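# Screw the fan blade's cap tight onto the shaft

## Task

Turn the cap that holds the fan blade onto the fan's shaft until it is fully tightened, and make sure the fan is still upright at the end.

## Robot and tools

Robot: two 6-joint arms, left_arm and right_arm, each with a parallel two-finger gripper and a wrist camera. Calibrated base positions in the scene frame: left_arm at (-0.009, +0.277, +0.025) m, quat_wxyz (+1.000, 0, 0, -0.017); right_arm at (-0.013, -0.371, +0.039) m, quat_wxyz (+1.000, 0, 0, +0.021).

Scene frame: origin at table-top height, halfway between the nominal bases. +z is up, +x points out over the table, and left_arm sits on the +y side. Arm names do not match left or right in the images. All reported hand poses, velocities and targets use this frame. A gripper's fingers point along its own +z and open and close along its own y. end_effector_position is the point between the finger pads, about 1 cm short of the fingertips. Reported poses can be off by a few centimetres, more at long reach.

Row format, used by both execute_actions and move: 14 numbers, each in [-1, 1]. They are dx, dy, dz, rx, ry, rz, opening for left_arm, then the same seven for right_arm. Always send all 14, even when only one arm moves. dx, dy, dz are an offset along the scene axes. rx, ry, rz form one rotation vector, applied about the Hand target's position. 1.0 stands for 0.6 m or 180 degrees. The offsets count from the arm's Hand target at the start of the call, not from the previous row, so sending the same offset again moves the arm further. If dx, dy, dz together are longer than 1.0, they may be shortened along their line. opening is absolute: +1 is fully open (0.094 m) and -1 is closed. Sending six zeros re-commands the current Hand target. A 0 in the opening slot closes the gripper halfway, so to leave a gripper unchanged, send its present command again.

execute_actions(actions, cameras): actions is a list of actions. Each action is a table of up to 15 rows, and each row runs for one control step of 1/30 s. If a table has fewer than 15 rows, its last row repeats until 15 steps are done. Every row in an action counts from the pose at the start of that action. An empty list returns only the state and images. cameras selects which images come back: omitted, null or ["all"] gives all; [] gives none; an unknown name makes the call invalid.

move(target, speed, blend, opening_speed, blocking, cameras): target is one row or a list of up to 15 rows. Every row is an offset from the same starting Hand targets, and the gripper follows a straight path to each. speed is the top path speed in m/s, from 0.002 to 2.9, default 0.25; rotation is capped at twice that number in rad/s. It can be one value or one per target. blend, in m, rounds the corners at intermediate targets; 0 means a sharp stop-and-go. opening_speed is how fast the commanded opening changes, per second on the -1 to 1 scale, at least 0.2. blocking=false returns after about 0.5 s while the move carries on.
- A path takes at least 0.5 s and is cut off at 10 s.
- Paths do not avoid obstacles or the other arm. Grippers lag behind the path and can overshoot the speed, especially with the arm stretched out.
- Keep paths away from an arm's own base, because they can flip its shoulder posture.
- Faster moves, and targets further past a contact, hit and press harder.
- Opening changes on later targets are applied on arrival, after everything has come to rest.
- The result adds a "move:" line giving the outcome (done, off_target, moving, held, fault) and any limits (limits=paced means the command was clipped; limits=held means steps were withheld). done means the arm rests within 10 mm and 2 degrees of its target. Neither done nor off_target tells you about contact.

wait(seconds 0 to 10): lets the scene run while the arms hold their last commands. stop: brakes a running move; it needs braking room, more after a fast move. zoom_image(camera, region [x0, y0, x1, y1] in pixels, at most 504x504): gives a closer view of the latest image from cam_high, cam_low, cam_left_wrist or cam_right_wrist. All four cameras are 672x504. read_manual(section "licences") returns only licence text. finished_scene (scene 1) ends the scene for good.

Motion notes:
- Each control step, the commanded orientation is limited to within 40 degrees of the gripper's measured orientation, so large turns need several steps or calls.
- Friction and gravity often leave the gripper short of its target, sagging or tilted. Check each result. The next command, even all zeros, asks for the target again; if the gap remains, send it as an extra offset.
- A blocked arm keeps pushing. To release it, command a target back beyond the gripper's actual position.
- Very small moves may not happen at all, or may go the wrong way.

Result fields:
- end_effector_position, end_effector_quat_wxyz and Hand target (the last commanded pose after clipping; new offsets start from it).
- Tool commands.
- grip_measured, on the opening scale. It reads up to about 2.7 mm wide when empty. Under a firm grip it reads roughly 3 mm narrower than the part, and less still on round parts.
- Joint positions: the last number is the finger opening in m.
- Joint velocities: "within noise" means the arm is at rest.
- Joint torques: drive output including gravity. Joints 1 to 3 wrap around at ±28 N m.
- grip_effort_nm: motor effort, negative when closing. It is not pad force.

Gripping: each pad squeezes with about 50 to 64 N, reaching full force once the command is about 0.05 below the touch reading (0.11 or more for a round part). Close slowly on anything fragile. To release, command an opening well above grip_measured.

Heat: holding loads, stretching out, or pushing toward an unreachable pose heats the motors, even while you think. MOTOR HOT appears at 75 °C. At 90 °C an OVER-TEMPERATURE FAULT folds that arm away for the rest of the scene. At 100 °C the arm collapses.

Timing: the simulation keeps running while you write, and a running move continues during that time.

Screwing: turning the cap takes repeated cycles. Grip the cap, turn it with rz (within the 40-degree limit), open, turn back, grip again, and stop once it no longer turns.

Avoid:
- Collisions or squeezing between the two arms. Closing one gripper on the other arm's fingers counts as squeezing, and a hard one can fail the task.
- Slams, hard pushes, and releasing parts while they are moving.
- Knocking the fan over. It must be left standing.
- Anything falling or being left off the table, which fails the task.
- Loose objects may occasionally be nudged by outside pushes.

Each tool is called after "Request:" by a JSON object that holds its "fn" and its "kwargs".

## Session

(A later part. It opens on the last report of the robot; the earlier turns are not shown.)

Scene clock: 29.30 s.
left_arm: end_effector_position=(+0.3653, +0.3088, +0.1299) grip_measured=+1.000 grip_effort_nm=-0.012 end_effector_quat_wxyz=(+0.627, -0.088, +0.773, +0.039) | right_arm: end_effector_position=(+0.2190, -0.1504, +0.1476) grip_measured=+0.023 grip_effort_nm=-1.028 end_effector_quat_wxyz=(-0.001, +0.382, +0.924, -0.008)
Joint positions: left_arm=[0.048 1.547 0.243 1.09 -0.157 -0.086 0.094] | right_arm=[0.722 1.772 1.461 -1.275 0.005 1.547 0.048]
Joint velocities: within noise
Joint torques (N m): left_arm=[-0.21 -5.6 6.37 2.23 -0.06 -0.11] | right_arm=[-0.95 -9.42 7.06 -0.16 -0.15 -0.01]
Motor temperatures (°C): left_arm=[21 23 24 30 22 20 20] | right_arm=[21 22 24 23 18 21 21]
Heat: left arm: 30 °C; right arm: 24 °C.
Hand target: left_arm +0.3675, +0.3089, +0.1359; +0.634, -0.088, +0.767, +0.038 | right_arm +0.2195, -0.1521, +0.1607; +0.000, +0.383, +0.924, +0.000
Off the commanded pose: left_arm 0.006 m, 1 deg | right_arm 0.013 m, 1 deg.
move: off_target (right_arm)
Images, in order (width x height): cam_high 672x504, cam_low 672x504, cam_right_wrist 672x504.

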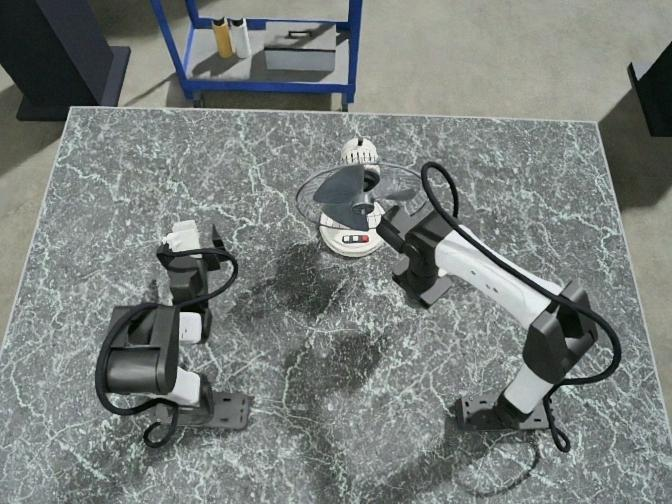

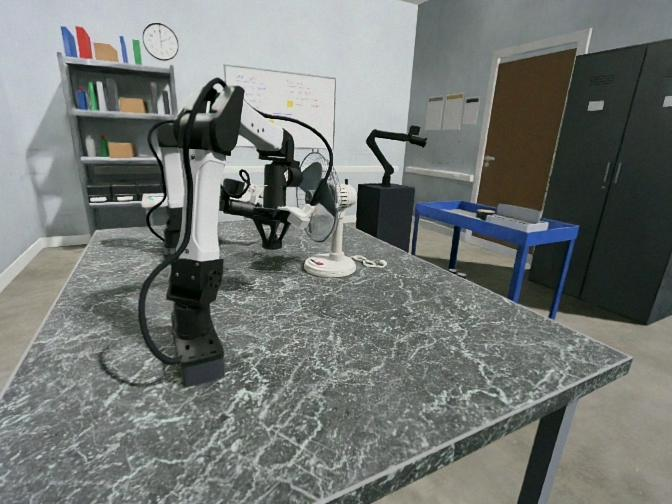

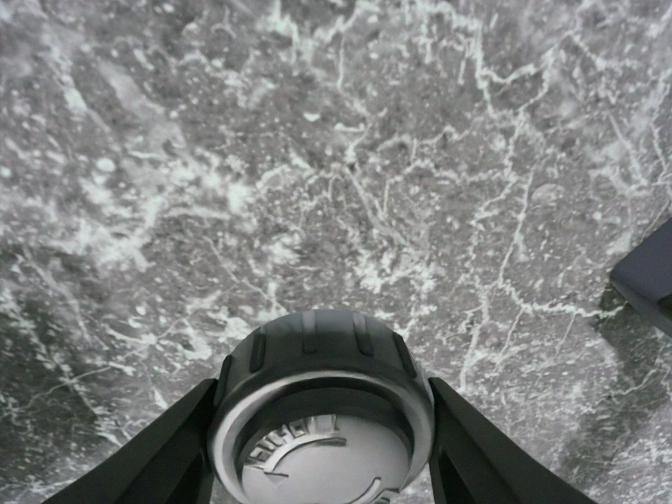

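Request:
{"fn": "move", "kwargs": {"target": [0,0,0,0,0,0,1, -0.049,0.12,0.232,-0.1954,-0.4717,0.1954,-0.15], "speed": 0.2}}

Scene clock: 35.03 s.
left_arm: end_effector_position=(+0.3653, +0.3088, +0.1299) grip_measured=+1.000 grip_effort_nm=-0.022 end_effector_quat_wxyz=(+0.627, -0.088, +0.773, +0.039) | right_arm: end_effector_position=(+0.1922, -0.0756, +0.2917) grip_measured=+0.023 grip_effort_nm=-1.023 end_effector_quat_wxyz=(+0.688, +0.021, +0.724, -0.038)
Joint positions: left_arm=[0.048 1.547 0.243 1.09 -0.157 -0.086 0.094] | right_arm=[1.419 1.608 1.163 -0.632 1.514 1.05 0.048]
Joint velocities: within noise
Joint torques (N m): left_arm=[-0.21 -5.7 6.35 2.29 -0.04 -0.06] | right_arm=[0.43 -9.2 4.82 1.17 0.53 0.08]
Motor temperatures (°C): left_arm=[21 24 24 31 22 20 20] | right_arm=[21 23 25 23 18 21 21]
Heat: left arm: 31 °C; right arm: 25 °C.
Hand target: left_arm +0.3675, +0.3089, +0.1359; +0.634, -0.088, +0.767, +0.038 | right_arm +0.1901, -0.0801, +0.2998; +0.707, +0.000, +0.707, +0.000
Off the commanded pose: left_arm 0.006 m, 1 deg | right_arm 0.010 m, 6 deg.
move: off_target (right_arm)

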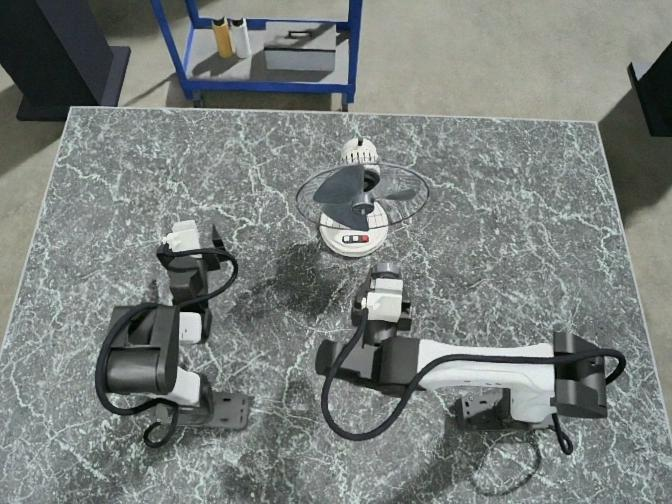

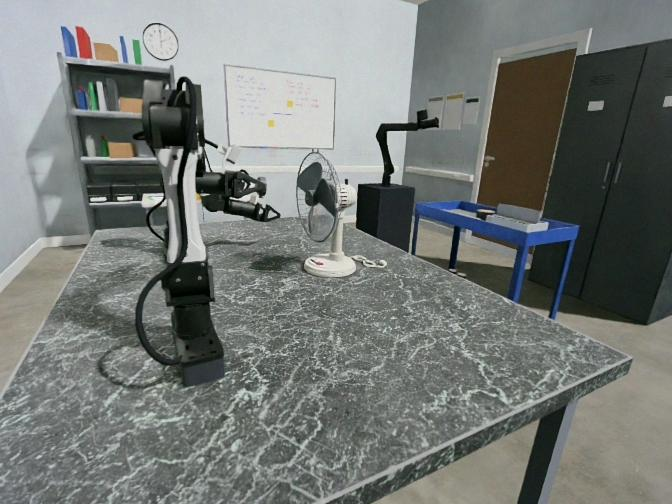

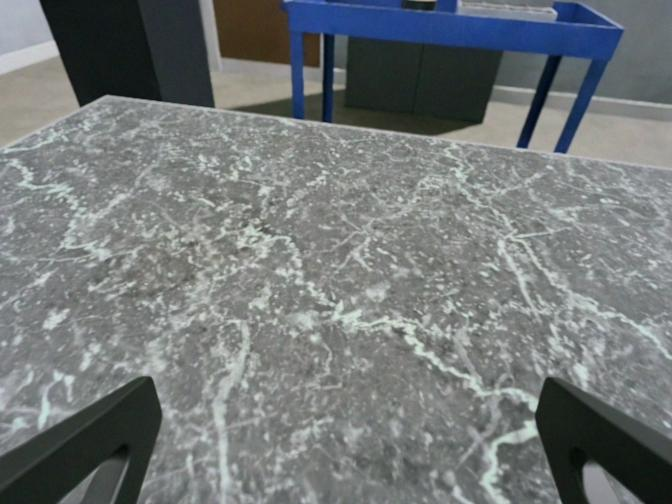

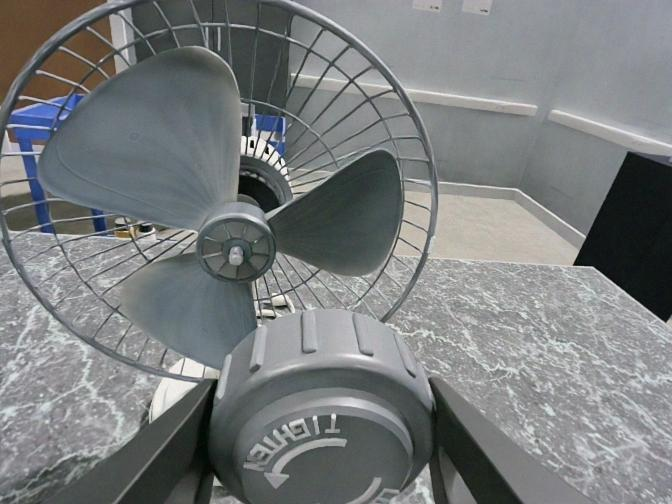

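Request:
{"fn": "zoom_image", "kwargs": {"camera": "cam_right_wrist", "region": [185, 190, 295, 310]}}

Request:
{"fn": "zoom_image", "kwargs": {"camera": "cam_right_wrist", "region": [0, 0, 450, 400]}}

Scaled by 4.200 from the camera's 672x504 image, which has a finer 960x720 frame.

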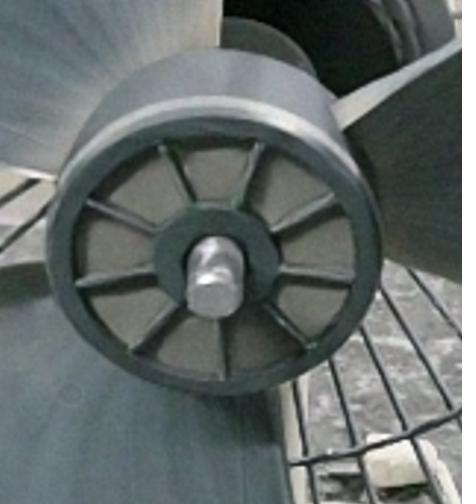

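Scaled by 1.120 from the camera's 672x504 image, which has a finer 960x720 frame.

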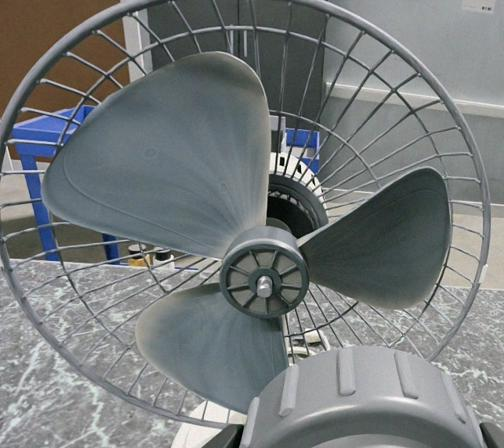

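Request:
{"fn": "zoom_image", "kwargs": {"camera": "cam_right_wrist", "region": [190, 290, 450, 504]}}

Scaled by 1.938 from the camera's 672x504 image, which has a finer 960x720 frame.

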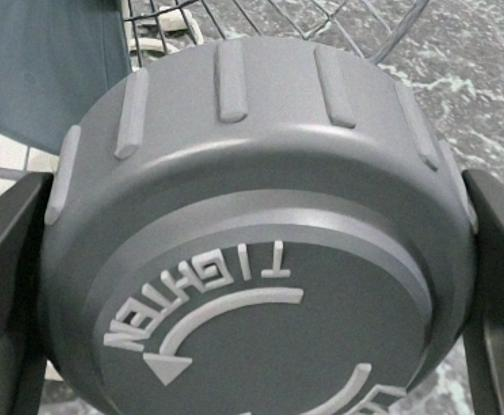

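Request:
{"fn": "move", "kwargs": {"target": [0,0,0,0,0,0,1, 0.133,0.055,-0.058,0,0,0.0417,-0.15], "speed": 0.15}}

Scene clock: 39.93 s.
left_arm: end_effector_position=(+0.3653, +0.3088, +0.1299) grip_measured=+1.000 grip_effort_nm=-0.022 end_effector_quat_wxyz=(+0.627, -0.088, +0.773, +0.039) | right_arm: end_effector_position=(+0.2674, -0.0464, +0.2702) grip_measured=+0.023 grip_effort_nm=-1.023 end_effector_quat_wxyz=(+0.705, -0.046, +0.706, +0.048)
Joint positions: left_arm=[0.048 1.547 0.243 1.09 -0.157 -0.086 0.094] | right_arm=[1.179 1.652 0.798 0.848 1.088 0.007 0.048]
Joint velocities: within noise
Joint torques (N m): left_arm=[-0.21 -5.76 6.34 2.27 -0.03 -0.09] | right_arm=[-0.79 -5.3 4.51 2.37 -0.19 0.06]
Motor temperatures (°C): left_arm=[21 24 24 32 22 20 20] | right_arm=[21 24 25 23 18 21 21]
Heat: left arm: 32 °C; right arm: 25 °C.
Hand target: left_arm +0.3675, +0.3089, +0.1359; +0.634, -0.088, +0.767, +0.038 | right_arm +0.2699, -0.0471, +0.2651; +0.706, -0.047, +0.706, +0.046
Off the commanded pose: left_arm 0.006 m, 1 deg | right_arm 0.006 m, 0 deg.
move: done

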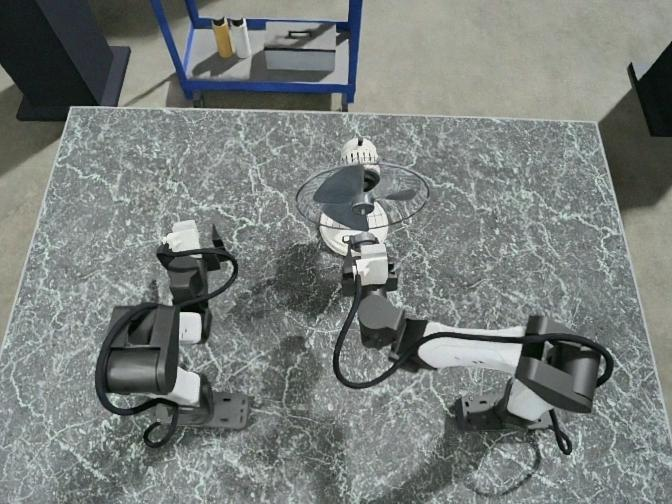

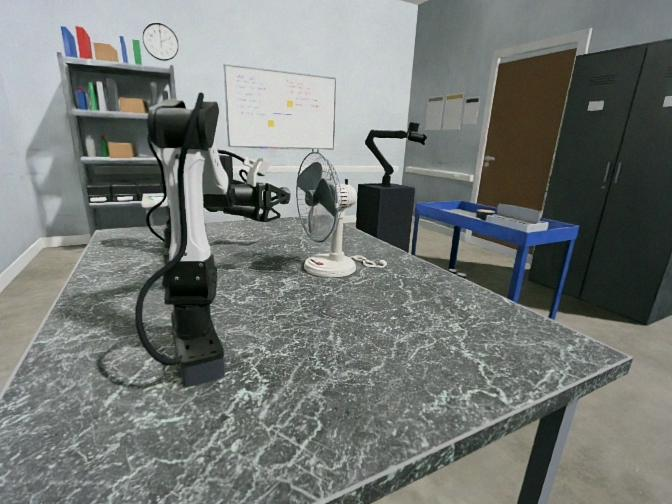

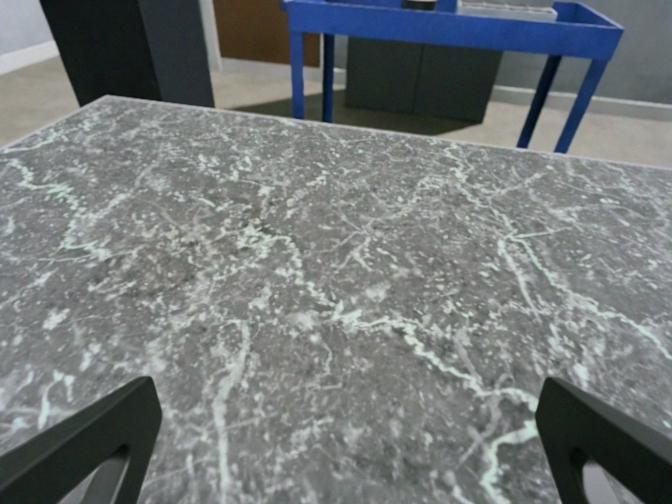

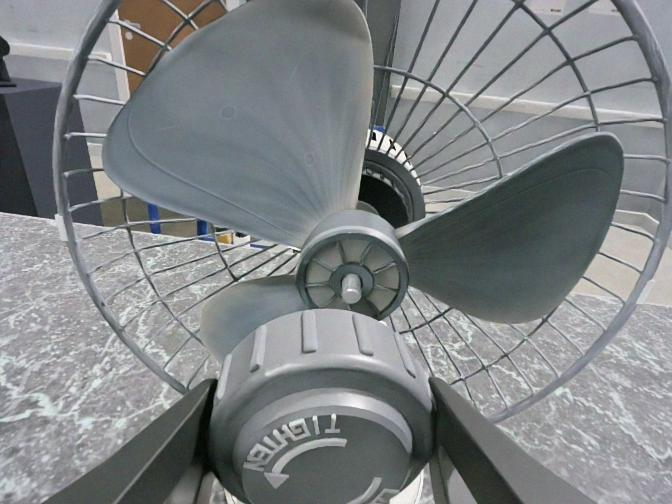

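Request:
{"fn": "zoom_image", "kwargs": {"camera": "cam_right_wrist", "region": [285, 200, 425, 330]}}

Scaled by 3.600 from the camera's 672x504 image, which has a finer 960x720 frame.

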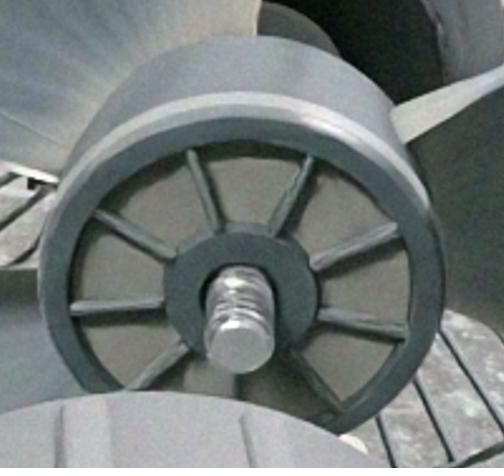

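Request:
{"fn": "move", "kwargs": {"target": [-0.2125,-0.298,0.2235,0.4499,-0.3487,-0.4031,1, 0,0,0,0,0,0,-0.15], "speed": 0.25}}

Scene clock: 48.00 s.
left_arm: end_effector_position=(+0.2405, +0.1321, +0.2591) grip_measured=+1.000 grip_effort_nm=-0.027 end_effector_quat_wxyz=(+0.705, +0.696, +0.110, +0.087) | right_arm: end_effector_position=(+0.2675, -0.0463, +0.2705) grip_measured=+0.023 grip_effort_nm=-1.023 end_effector_quat_wxyz=(+0.705, -0.046, +0.706, +0.048)
Joint positions: left_arm=[0.135 1.138 0.384 0.801 1.393 1.491 0.094] | right_arm=[1.179 1.652 0.798 0.85 1.087 0.006 0.048]
Joint velocities: within noise
Joint torques (N m): left_arm=[-0.73 -4.26 10.47 1.26 0.1 -0.04] | right_arm=[-0.88 -5.3 4.71 2.39 -0.18 0.01]
Motor temperatures (°C): left_arm=[21 24 25 34 22 20 20] | right_arm=[21 24 25 25 18 21 22]
Heat: left arm: 34 °C; right arm: 25 °C.
Hand target: left_arm +0.2400, +0.1301, +0.2699; +0.701, +0.701, +0.093, +0.092 | right_arm +0.2700, -0.0472, +0.2652; +0.706, -0.046, +0.706, +0.046
Off the commanded pose: left_arm 0.011 m, 2 deg | right_arm 0.006 m, 0 deg.
move: off_target (left_arm)

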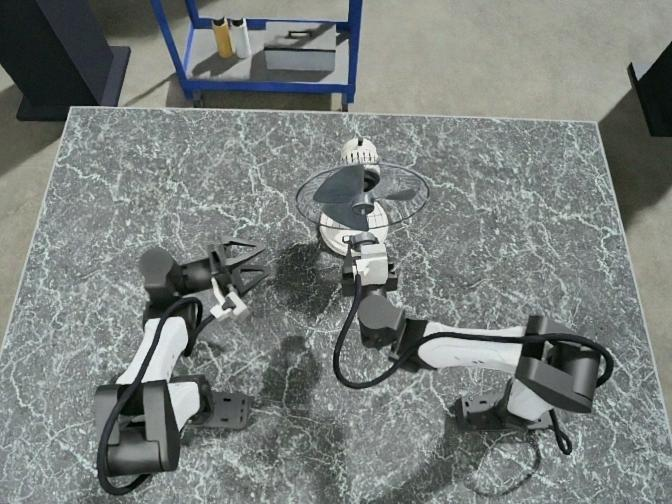

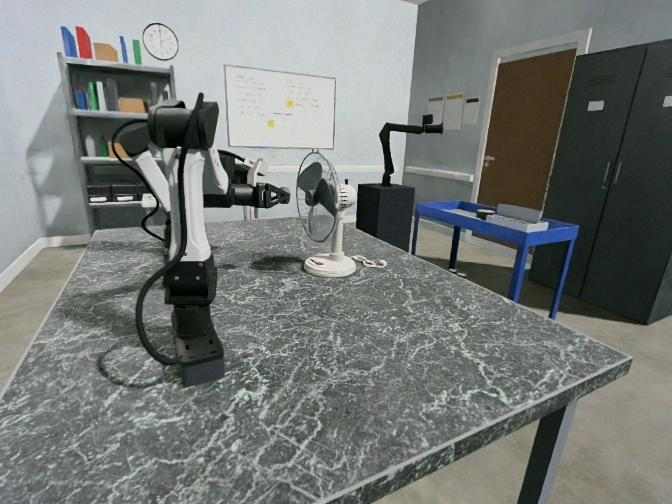

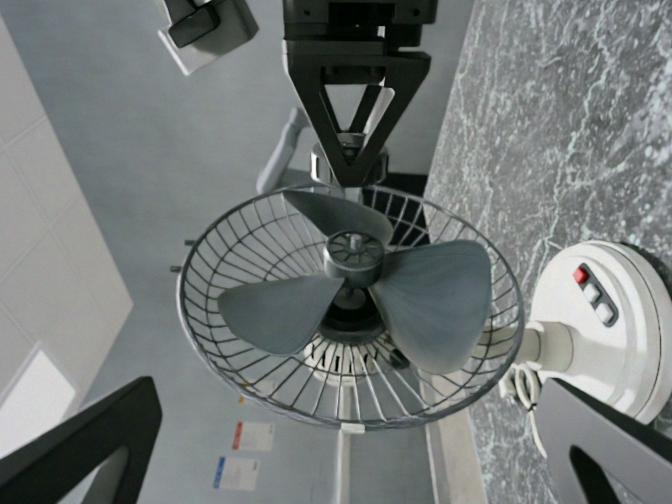

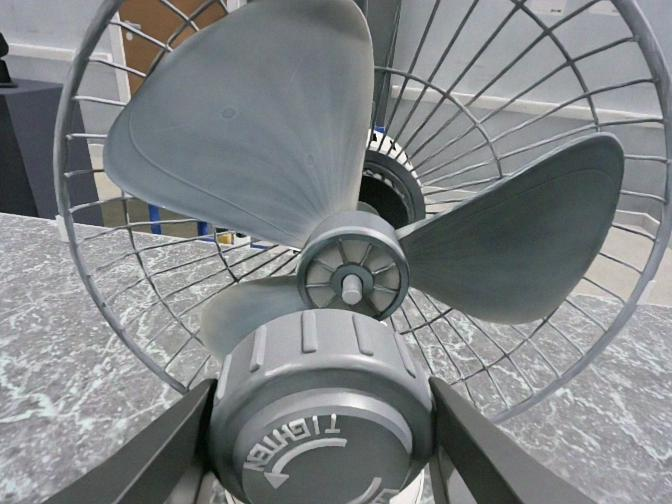

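Request:
{"fn": "zoom_image", "kwargs": {"camera": "cam_left_wrist", "region": [250, 60, 450, 300]}}

Request:
{"fn": "zoom_image", "kwargs": {"camera": "cam_left_wrist", "region": [290, 110, 420, 300]}}

Scaled by 2.100 from the camera's 672x504 image, which has a finer 960x720 frame.

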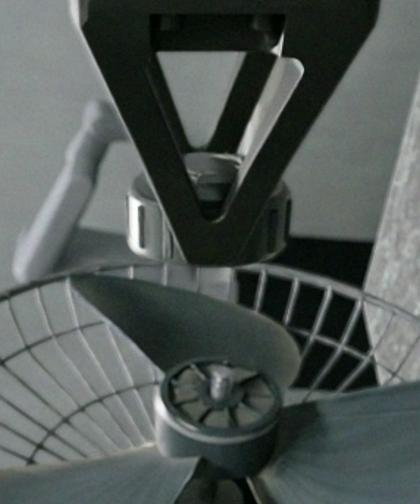

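Scaled by 2.653 from the camera's 672x504 image, which has a finer 960x720 frame.

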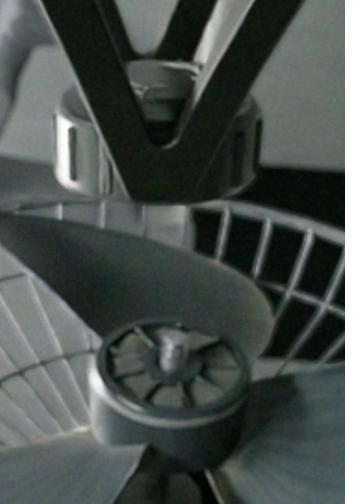

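Request:
{"fn": "move", "kwargs": {"target": [[0.05,0.083,0,-0.1504,0.4763,0.0217,1, 0,0,0,0,0,0,-0.15],[0.11,0.105,0,-0.3425,0.9393,0,1, 0,0,0,0,0,0,-0.15]], "speed": 0.3, "cameras": ["cam_left_wrist","cam_high"]}}

Scene clock: 57.17 s.
left_arm: end_effector_position=(+0.3039, +0.1910, +0.2737) grip_measured=+1.000 grip_effort_nm=-0.027 end_effector_quat_wxyz=(+0.149, -0.146, +0.695, -0.688) | right_arm: end_effector_position=(+0.2675, -0.0463, +0.2705) grip_measured=+0.023 grip_effort_nm=-1.028 end_effector_quat_wxyz=(+0.705, -0.046, +0.706, +0.048)
Joint positions: left_arm=[0.32 1.318 0.607 0.651 1.437 -1.505 0.094] | right_arm=[1.179 1.652 0.798 0.85 1.087 0.006 0.048]
Joint velocities: within noise
Joint torques (N m): left_arm=[0.05 -3.97 6.72 1.87 -0.07 -0.12] | right_arm=[-0.87 -5.27 4.63 2.37 -0.2 0.04]
Motor temperatures (°C): left_arm=[21 24 26 32 22 20 20] | right_arm=[21 23 25 27 18 21 22]
Heat: left arm: 32 °C; right arm: 27 °C.
Hand target: left_arm +0.3060, +0.1931, +0.2699; +0.153, -0.153, +0.690, -0.690 | right_arm +0.2700, -0.0472, +0.2651; +0.706, -0.046, +0.706, +0.046
Off the commanded pose: left_arm 0.005 m, 1 deg | right_arm 0.006 m, 0 deg.
move: done
Images, in order (width x height): cam_high 672x504, cam_left_wrist 672x504.

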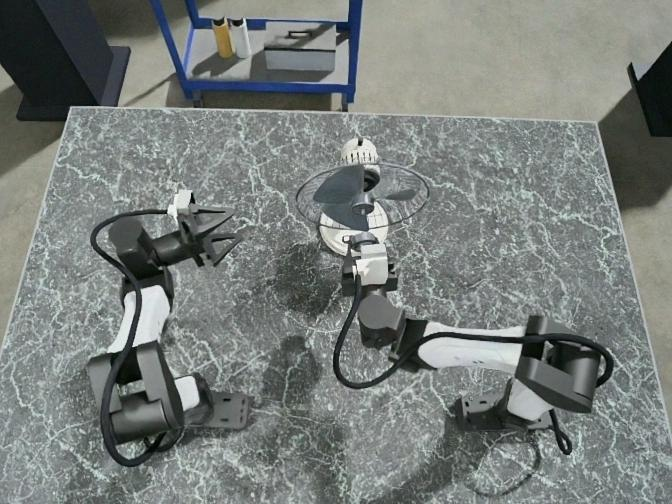

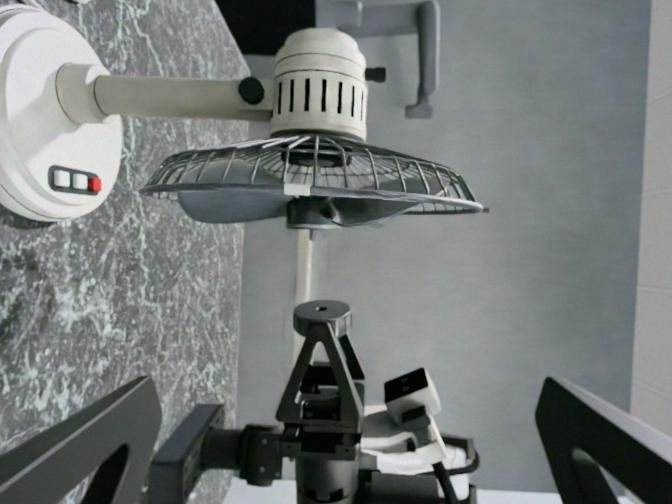

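Request:
{"fn": "zoom_image", "kwargs": {"camera": "cam_left_wrist", "region": [130, 10, 500, 260]}}

Request:
{"fn": "zoom_image", "kwargs": {"camera": "cam_left_wrist", "region": [240, 170, 420, 350]}}

Request:
{"fn": "zoom_image", "kwargs": {"camera": "cam_left_wrist", "region": [240, 280, 420, 504]}}

Scaled by 1.362 from the camera's 672x504 image, which has a finer 960x720 frame.

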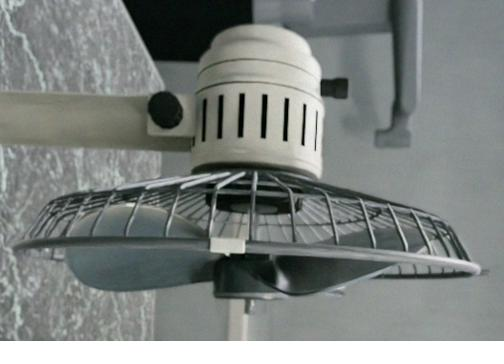

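Scaled by 2.800 from the camera's 672x504 image, which has a finer 960x720 frame.

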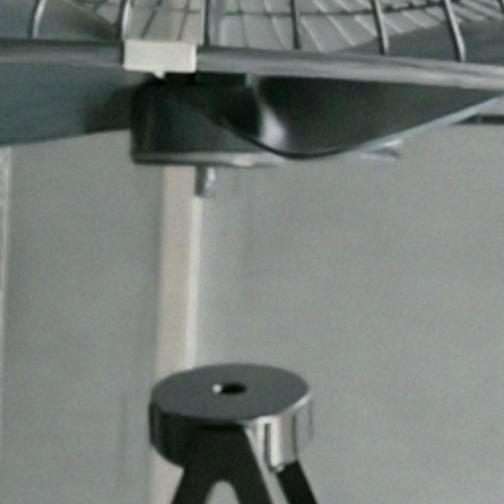

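Scaled by 2.250 from the camera's 672x504 image, which has a finer 960x720 frame.

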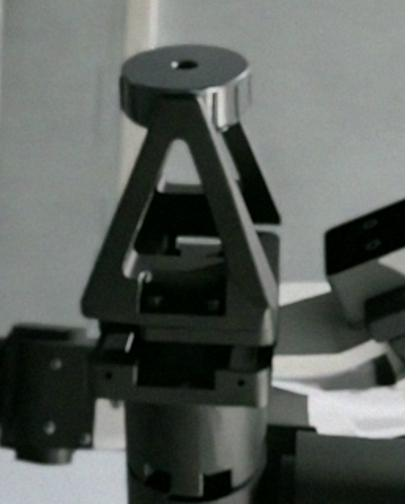

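Request:
{"fn": "zoom_image", "kwargs": {"camera": "cam_left_wrist", "region": [280, 210, 370, 370]}}

Scaled by 3.150 from the camera's 672x504 image, which has a finer 960x720 frame.

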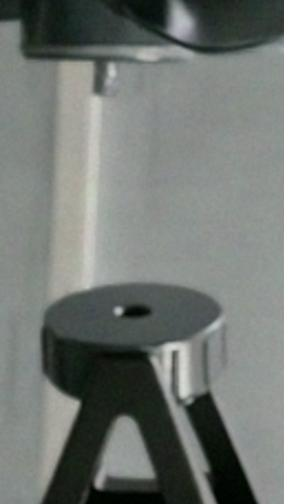

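Request:
{"fn": "move", "kwargs": {"target": [0,0,0,0,0,0,1, 0.0525,-0.0063,-0.0135,0.0017,-0.0166,-0.0176,-0.15], "speed": 0.1, "cameras": ["cam_left_wrist","cam_right_wrist"]}}

Scene clock: 61.10 s.
left_arm: end_effector_position=(+0.3040, +0.1911, +0.2739) grip_measured=+1.000 grip_effort_nm=-0.027 end_effector_quat_wxyz=(+0.150, -0.146, +0.693, -0.690) | right_arm: end_effector_position=(+0.2983, -0.0541, +0.2513) grip_measured=+0.023 grip_effort_nm=-1.023 end_effector_quat_wxyz=(+0.719, -0.035, +0.694, +0.018)
Joint positions: left_arm=[0.32 1.325 0.598 0.702 1.435 -1.539 0.094] | right_arm=[1.097 1.783 0.798 1.056 1.062 -0.087 0.048]
Joint velocities: within noise
Joint torques (N m): left_arm=[0.01 -3.99 6.53 1.87 -0.08 -0.1] | right_arm=[-0.68 -6.08 6.38 2.37 -0.25 0.04]
Motor temperatures (°C): left_arm=[21 24 27 32 22 20 20] | right_arm=[21 23 25 27 18 21 22]
Heat: left arm: 32 °C; right arm: 27 °C.
Hand target: left_arm +0.3060, +0.1931, +0.2699; +0.153, -0.153, +0.690, -0.690 | right_arm +0.3015, -0.0509, +0.2571; +0.725, -0.026, +0.688, +0.028
Off the commanded pose: left_arm 0.005 m, 1 deg | right_arm 0.007 m, 2 deg.
move: done
Images, in order (width x height): cam_left_wrist 672x504, cam_right_wrist 672x504.

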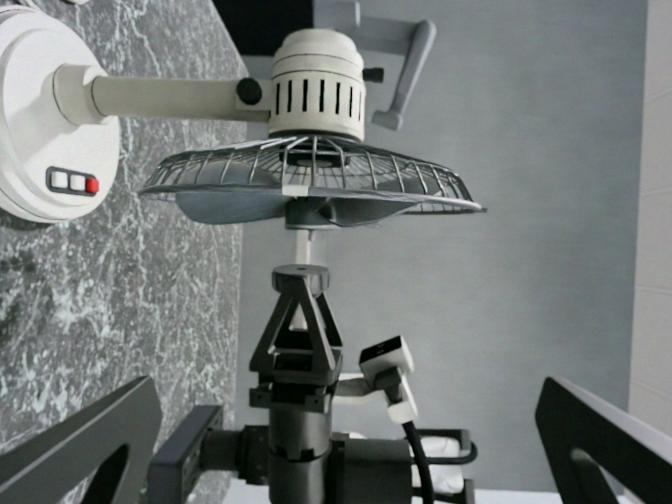

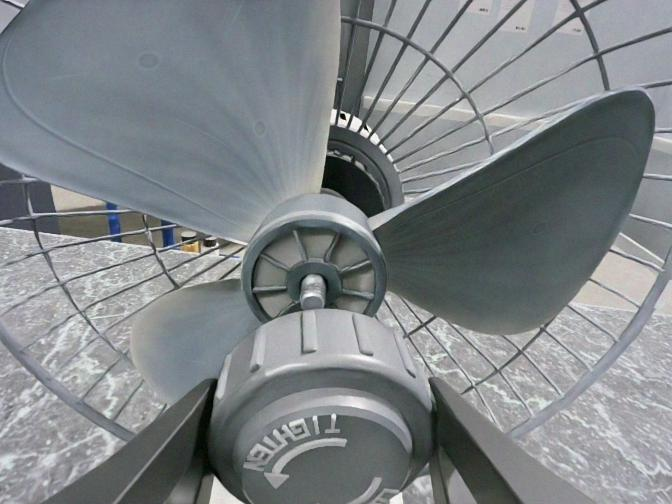

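Request:
{"fn": "zoom_image", "kwargs": {"camera": "cam_left_wrist", "region": [240, 180, 380, 340]}}

Request:
{"fn": "zoom_image", "kwargs": {"camera": "cam_right_wrist", "region": [225, 180, 405, 330]}}

Request:
{"fn": "zoom_image", "kwargs": {"camera": "cam_left_wrist", "region": [230, 250, 430, 504]}}

Scaled by 3.150 from the camera's 672x504 image, which has a finer 960x720 frame.

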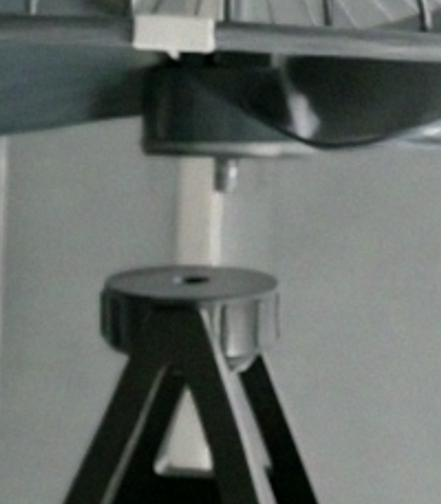

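Scaled by 2.800 from the camera's 672x504 image, which has a finer 960x720 frame.

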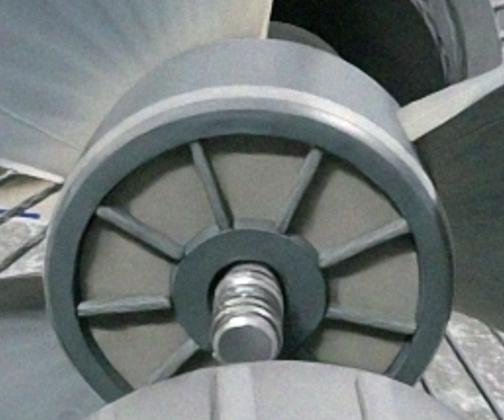

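Scaled by 1.984 from the camera's 672x504 image, which has a finer 960x720 frame.

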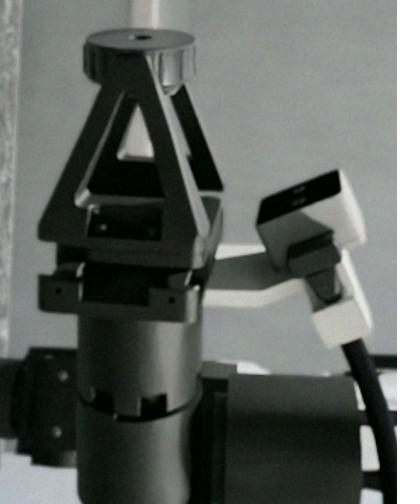

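Request:
{"fn": "zoom_image", "kwargs": {"camera": "cam_left_wrist", "region": [130, 120, 310, 240]}}

Request:
{"fn": "zoom_image", "kwargs": {"camera": "cam_left_wrist", "region": [310, 120, 490, 240]}}

Request:
{"fn": "zoom_image", "kwargs": {"camera": "cam_left_wrist", "region": [60, 10, 400, 160]}}

Scaled by 2.800 from the camera's 672x504 image, which has a finer 960x720 frame.

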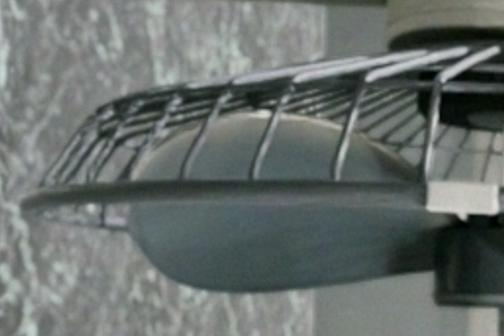

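Scaled by 2.800 from the camera's 672x504 image, which has a finer 960x720 frame.

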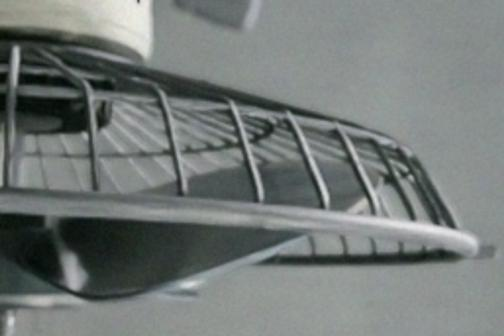

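Scaled by 1.482 from the camera's 672x504 image, which has a finer 960x720 frame.

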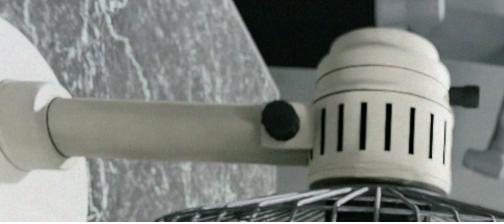

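Request:
{"fn": "zoom_image", "kwargs": {"camera": "cam_left_wrist", "region": [255, 225, 345, 305]}}

Scaled by 5.600 from the camera's 672x504 image, which has a finer 960x720 frame.

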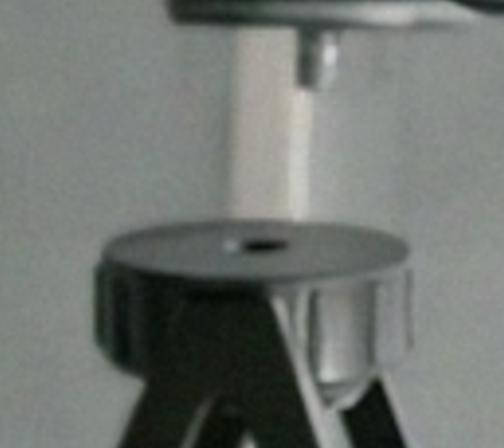

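Request:
{"fn": "zoom_image", "kwargs": {"camera": "cam_right_wrist", "region": [200, 300, 330, 400]}}

Request:
{"fn": "zoom_image", "kwargs": {"camera": "cam_right_wrist", "region": [310, 300, 440, 400]}}

Scaled by 3.877 from the camera's 672x504 image, which has a finer 960x720 frame.

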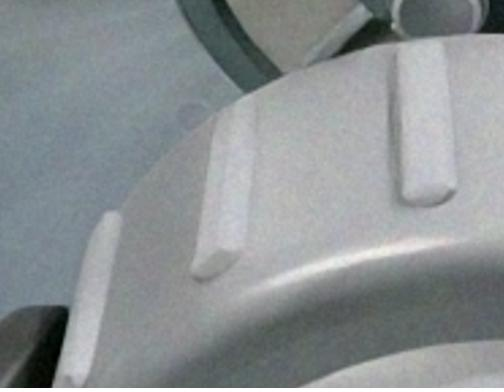

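Scaled by 3.877 from the camera's 672x504 image, which has a finer 960x720 frame.

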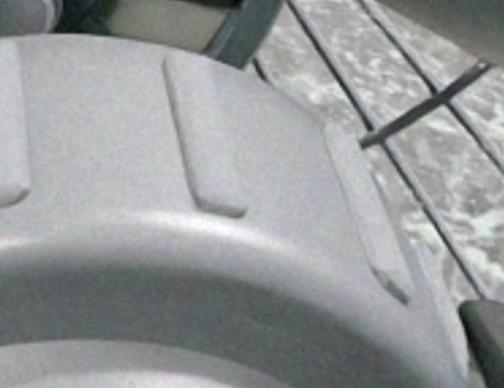

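Request:
{"fn": "move", "kwargs": {"target": [0,0,0,0,0,0,1, 0.0158,0.0007,0.009,0.0009,-0.0128,-0.0211,-0.15], "speed": 0.08, "cameras": ["cam_left_wrist","cam_right_wrist"]}}

Request:
{"fn": "zoom_image", "kwargs": {"camera": "cam_left_wrist", "region": [255, 205, 365, 305]}}

Request:
{"fn": "zoom_image", "kwargs": {"camera": "cam_right_wrist", "region": [225, 180, 405, 330]}}

Scene clock: 65.63 s.
left_arm: end_effector_position=(+0.3041, +0.1911, +0.2742) grip_measured=+1.000 grip_effort_nm=-0.027 end_effector_quat_wxyz=(+0.150, -0.145, +0.693, -0.690) | right_arm: end_effector_position=(+0.3060, -0.0507, +0.2531) grip_measured=+0.023 grip_effort_nm=-1.023 end_effector_quat_wxyz=(+0.732, -0.025, +0.681, -0.001)
Joint positions: left_arm=[0.32 1.325 0.597 0.706 1.435 -1.542 0.094] | right_arm=[1.09 1.858 0.84 1.173 1.092 -0.176 0.048]
Joint velocities: within noise
Joint torques (N m): left_arm=[0.06 -3.92 6.42 1.86 -0.1 -0.13] | right_arm=[-0.88 -6.57 7.12 2.31 -0.08 0.03]
Motor temperatures (°C): left_arm=[21 23 26 31 22 20 20] | right_arm=[21 23 25 28 18 21 22]
Heat: left arm: 31 °C; right arm: 28 °C.
Hand target: left_arm +0.3060, +0.1931, +0.2698; +0.153, -0.153, +0.690, -0.690 | right_arm +0.3110, -0.0506, +0.2625; +0.739, -0.003, +0.674, +0.004
Off the commanded pose: left_arm 0.005 m, 1 deg | right_arm 0.011 m, 3 deg.
move: off_target (right_arm)
Images, in order (width x height): cam_left_wrist 672x504, cam_right_wrist 672x504.

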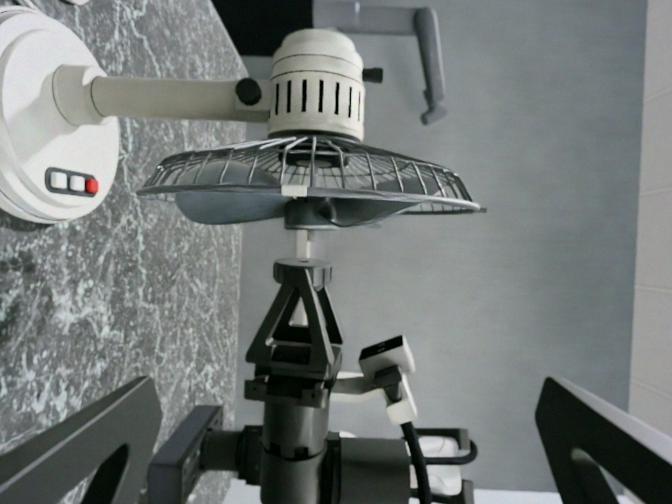

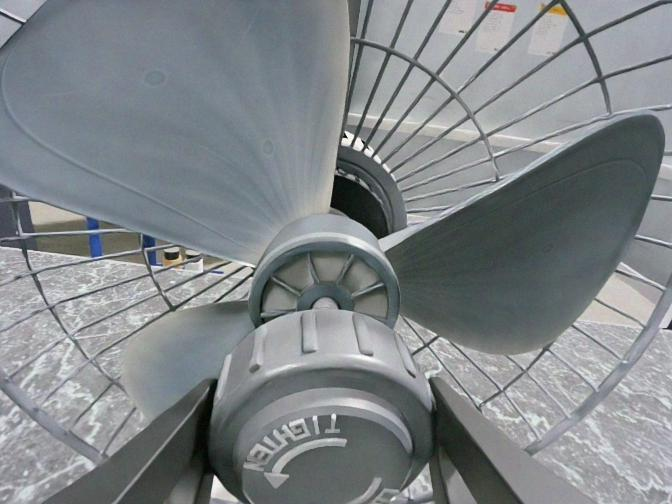

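Scaled by 4.582 from the camera's 672x504 image, which has a finer 960x720 frame.

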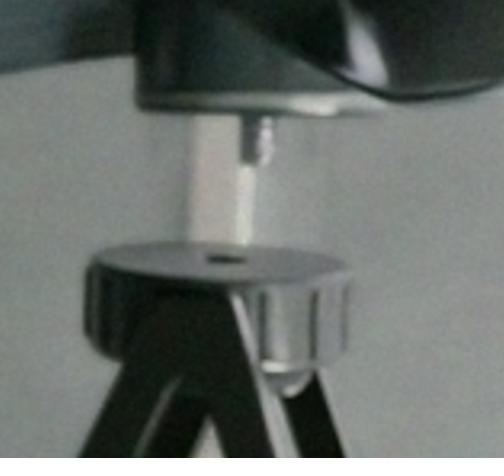

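Scaled by 2.800 from the camera's 672x504 image, which has a finer 960x720 frame.

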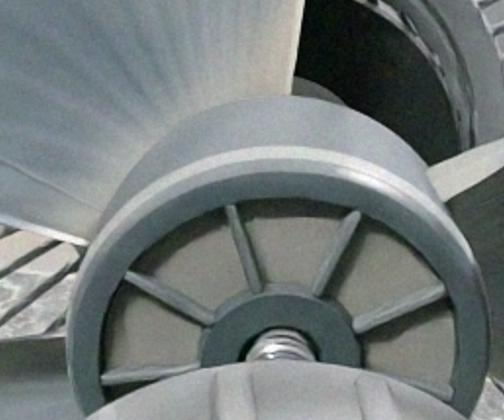

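Request:
{"fn": "move", "kwargs": {"target": [0,0,0,0,0,0,1, -0.0008,-0.0023,0.0008,0.6076,0.0491,0.0421,-0.15], "speed": 0.3, "cameras": ["cam_left_wrist","cam_right_wrist","cam_low"]}}

Request:
{"fn": "zoom_image", "kwargs": {"camera": "cam_left_wrist", "region": [255, 205, 365, 305]}}

Request:
{"fn": "zoom_image", "kwargs": {"camera": "cam_right_wrist", "region": [205, 180, 445, 420]}}

Scene clock: 71.37 s.
left_arm: end_effector_position=(+0.3041, +0.1911, +0.2743) grip_measured=+1.000 grip_effort_nm=-0.017 end_effector_quat_wxyz=(+0.150, -0.145, +0.693, -0.690) | right_arm: end_effector_position=(+0.3084, -0.0489, +0.2420) grip_measured=+0.023 grip_effort_nm=-1.028 end_effector_quat_wxyz=(+0.391, +0.556, +0.454, +0.575)
Joint positions: left_arm=[0.32 1.325 0.597 0.707 1.435 -1.543 0.094] | right_arm=[1.074 1.772 0.848 0.862 1.026 1.913 0.048]
Joint velocities: within noise
Joint torques (N m): left_arm=[0.03 -3.89 6.34 1.85 -0.09 -0.12] | right_arm=[-0.96 -10.73 6.37 2.08 -0.1 0.1]
Motor temperatures (°C): left_arm=[21 23 26 31 22 20 20] | right_arm=[21 24 26 28 18 21 22]
Heat: left arm: 31 °C; right arm: 28 °C.
Hand target: left_arm +0.3060, +0.1931, +0.2698; +0.153, -0.153, +0.690, -0.690 | right_arm +0.3105, -0.0519, +0.2629; +0.382, +0.563, +0.432, +0.593
Off the commanded pose: left_arm 0.005 m, 1 deg | right_arm 0.021 m, 4 deg.
move: off_target (right_arm)
Images, in order (width x height): cam_low 672x504, cam_left_wrist 672x504, cam_right_wrist 672x504.

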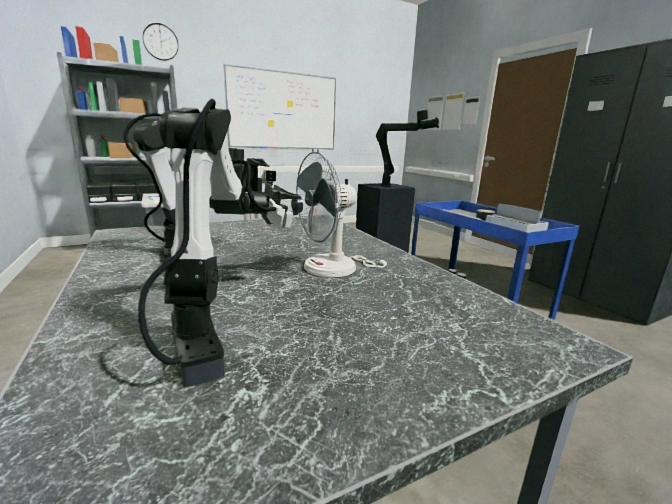

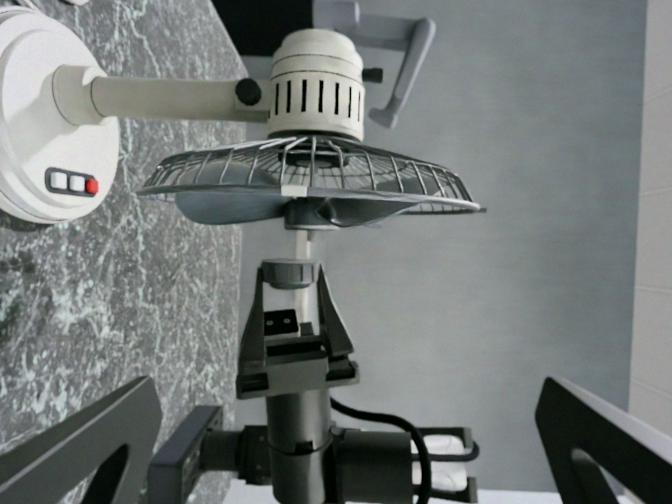

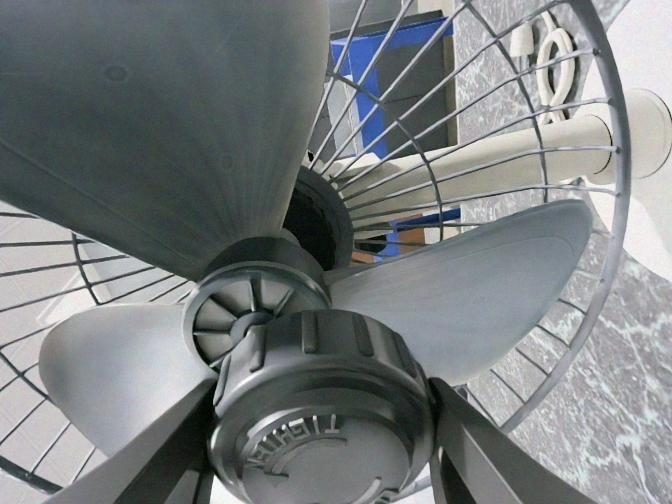

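Scaled by 4.582 from the camera's 672x504 image, which has a finer 960x720 frame.

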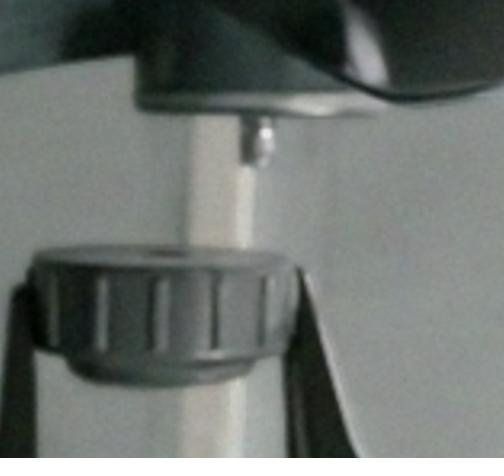

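Scaled by 2.100 from the camera's 672x504 image, which has a finer 960x720 frame.

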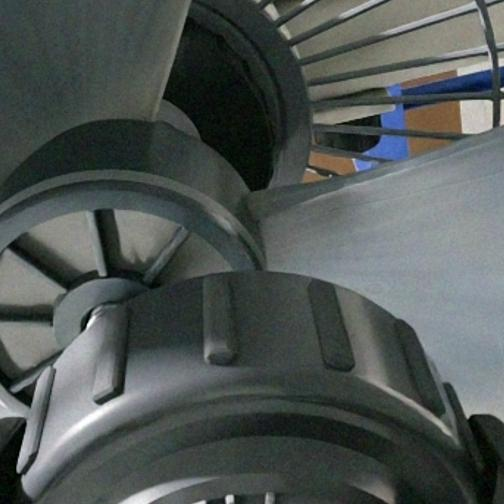

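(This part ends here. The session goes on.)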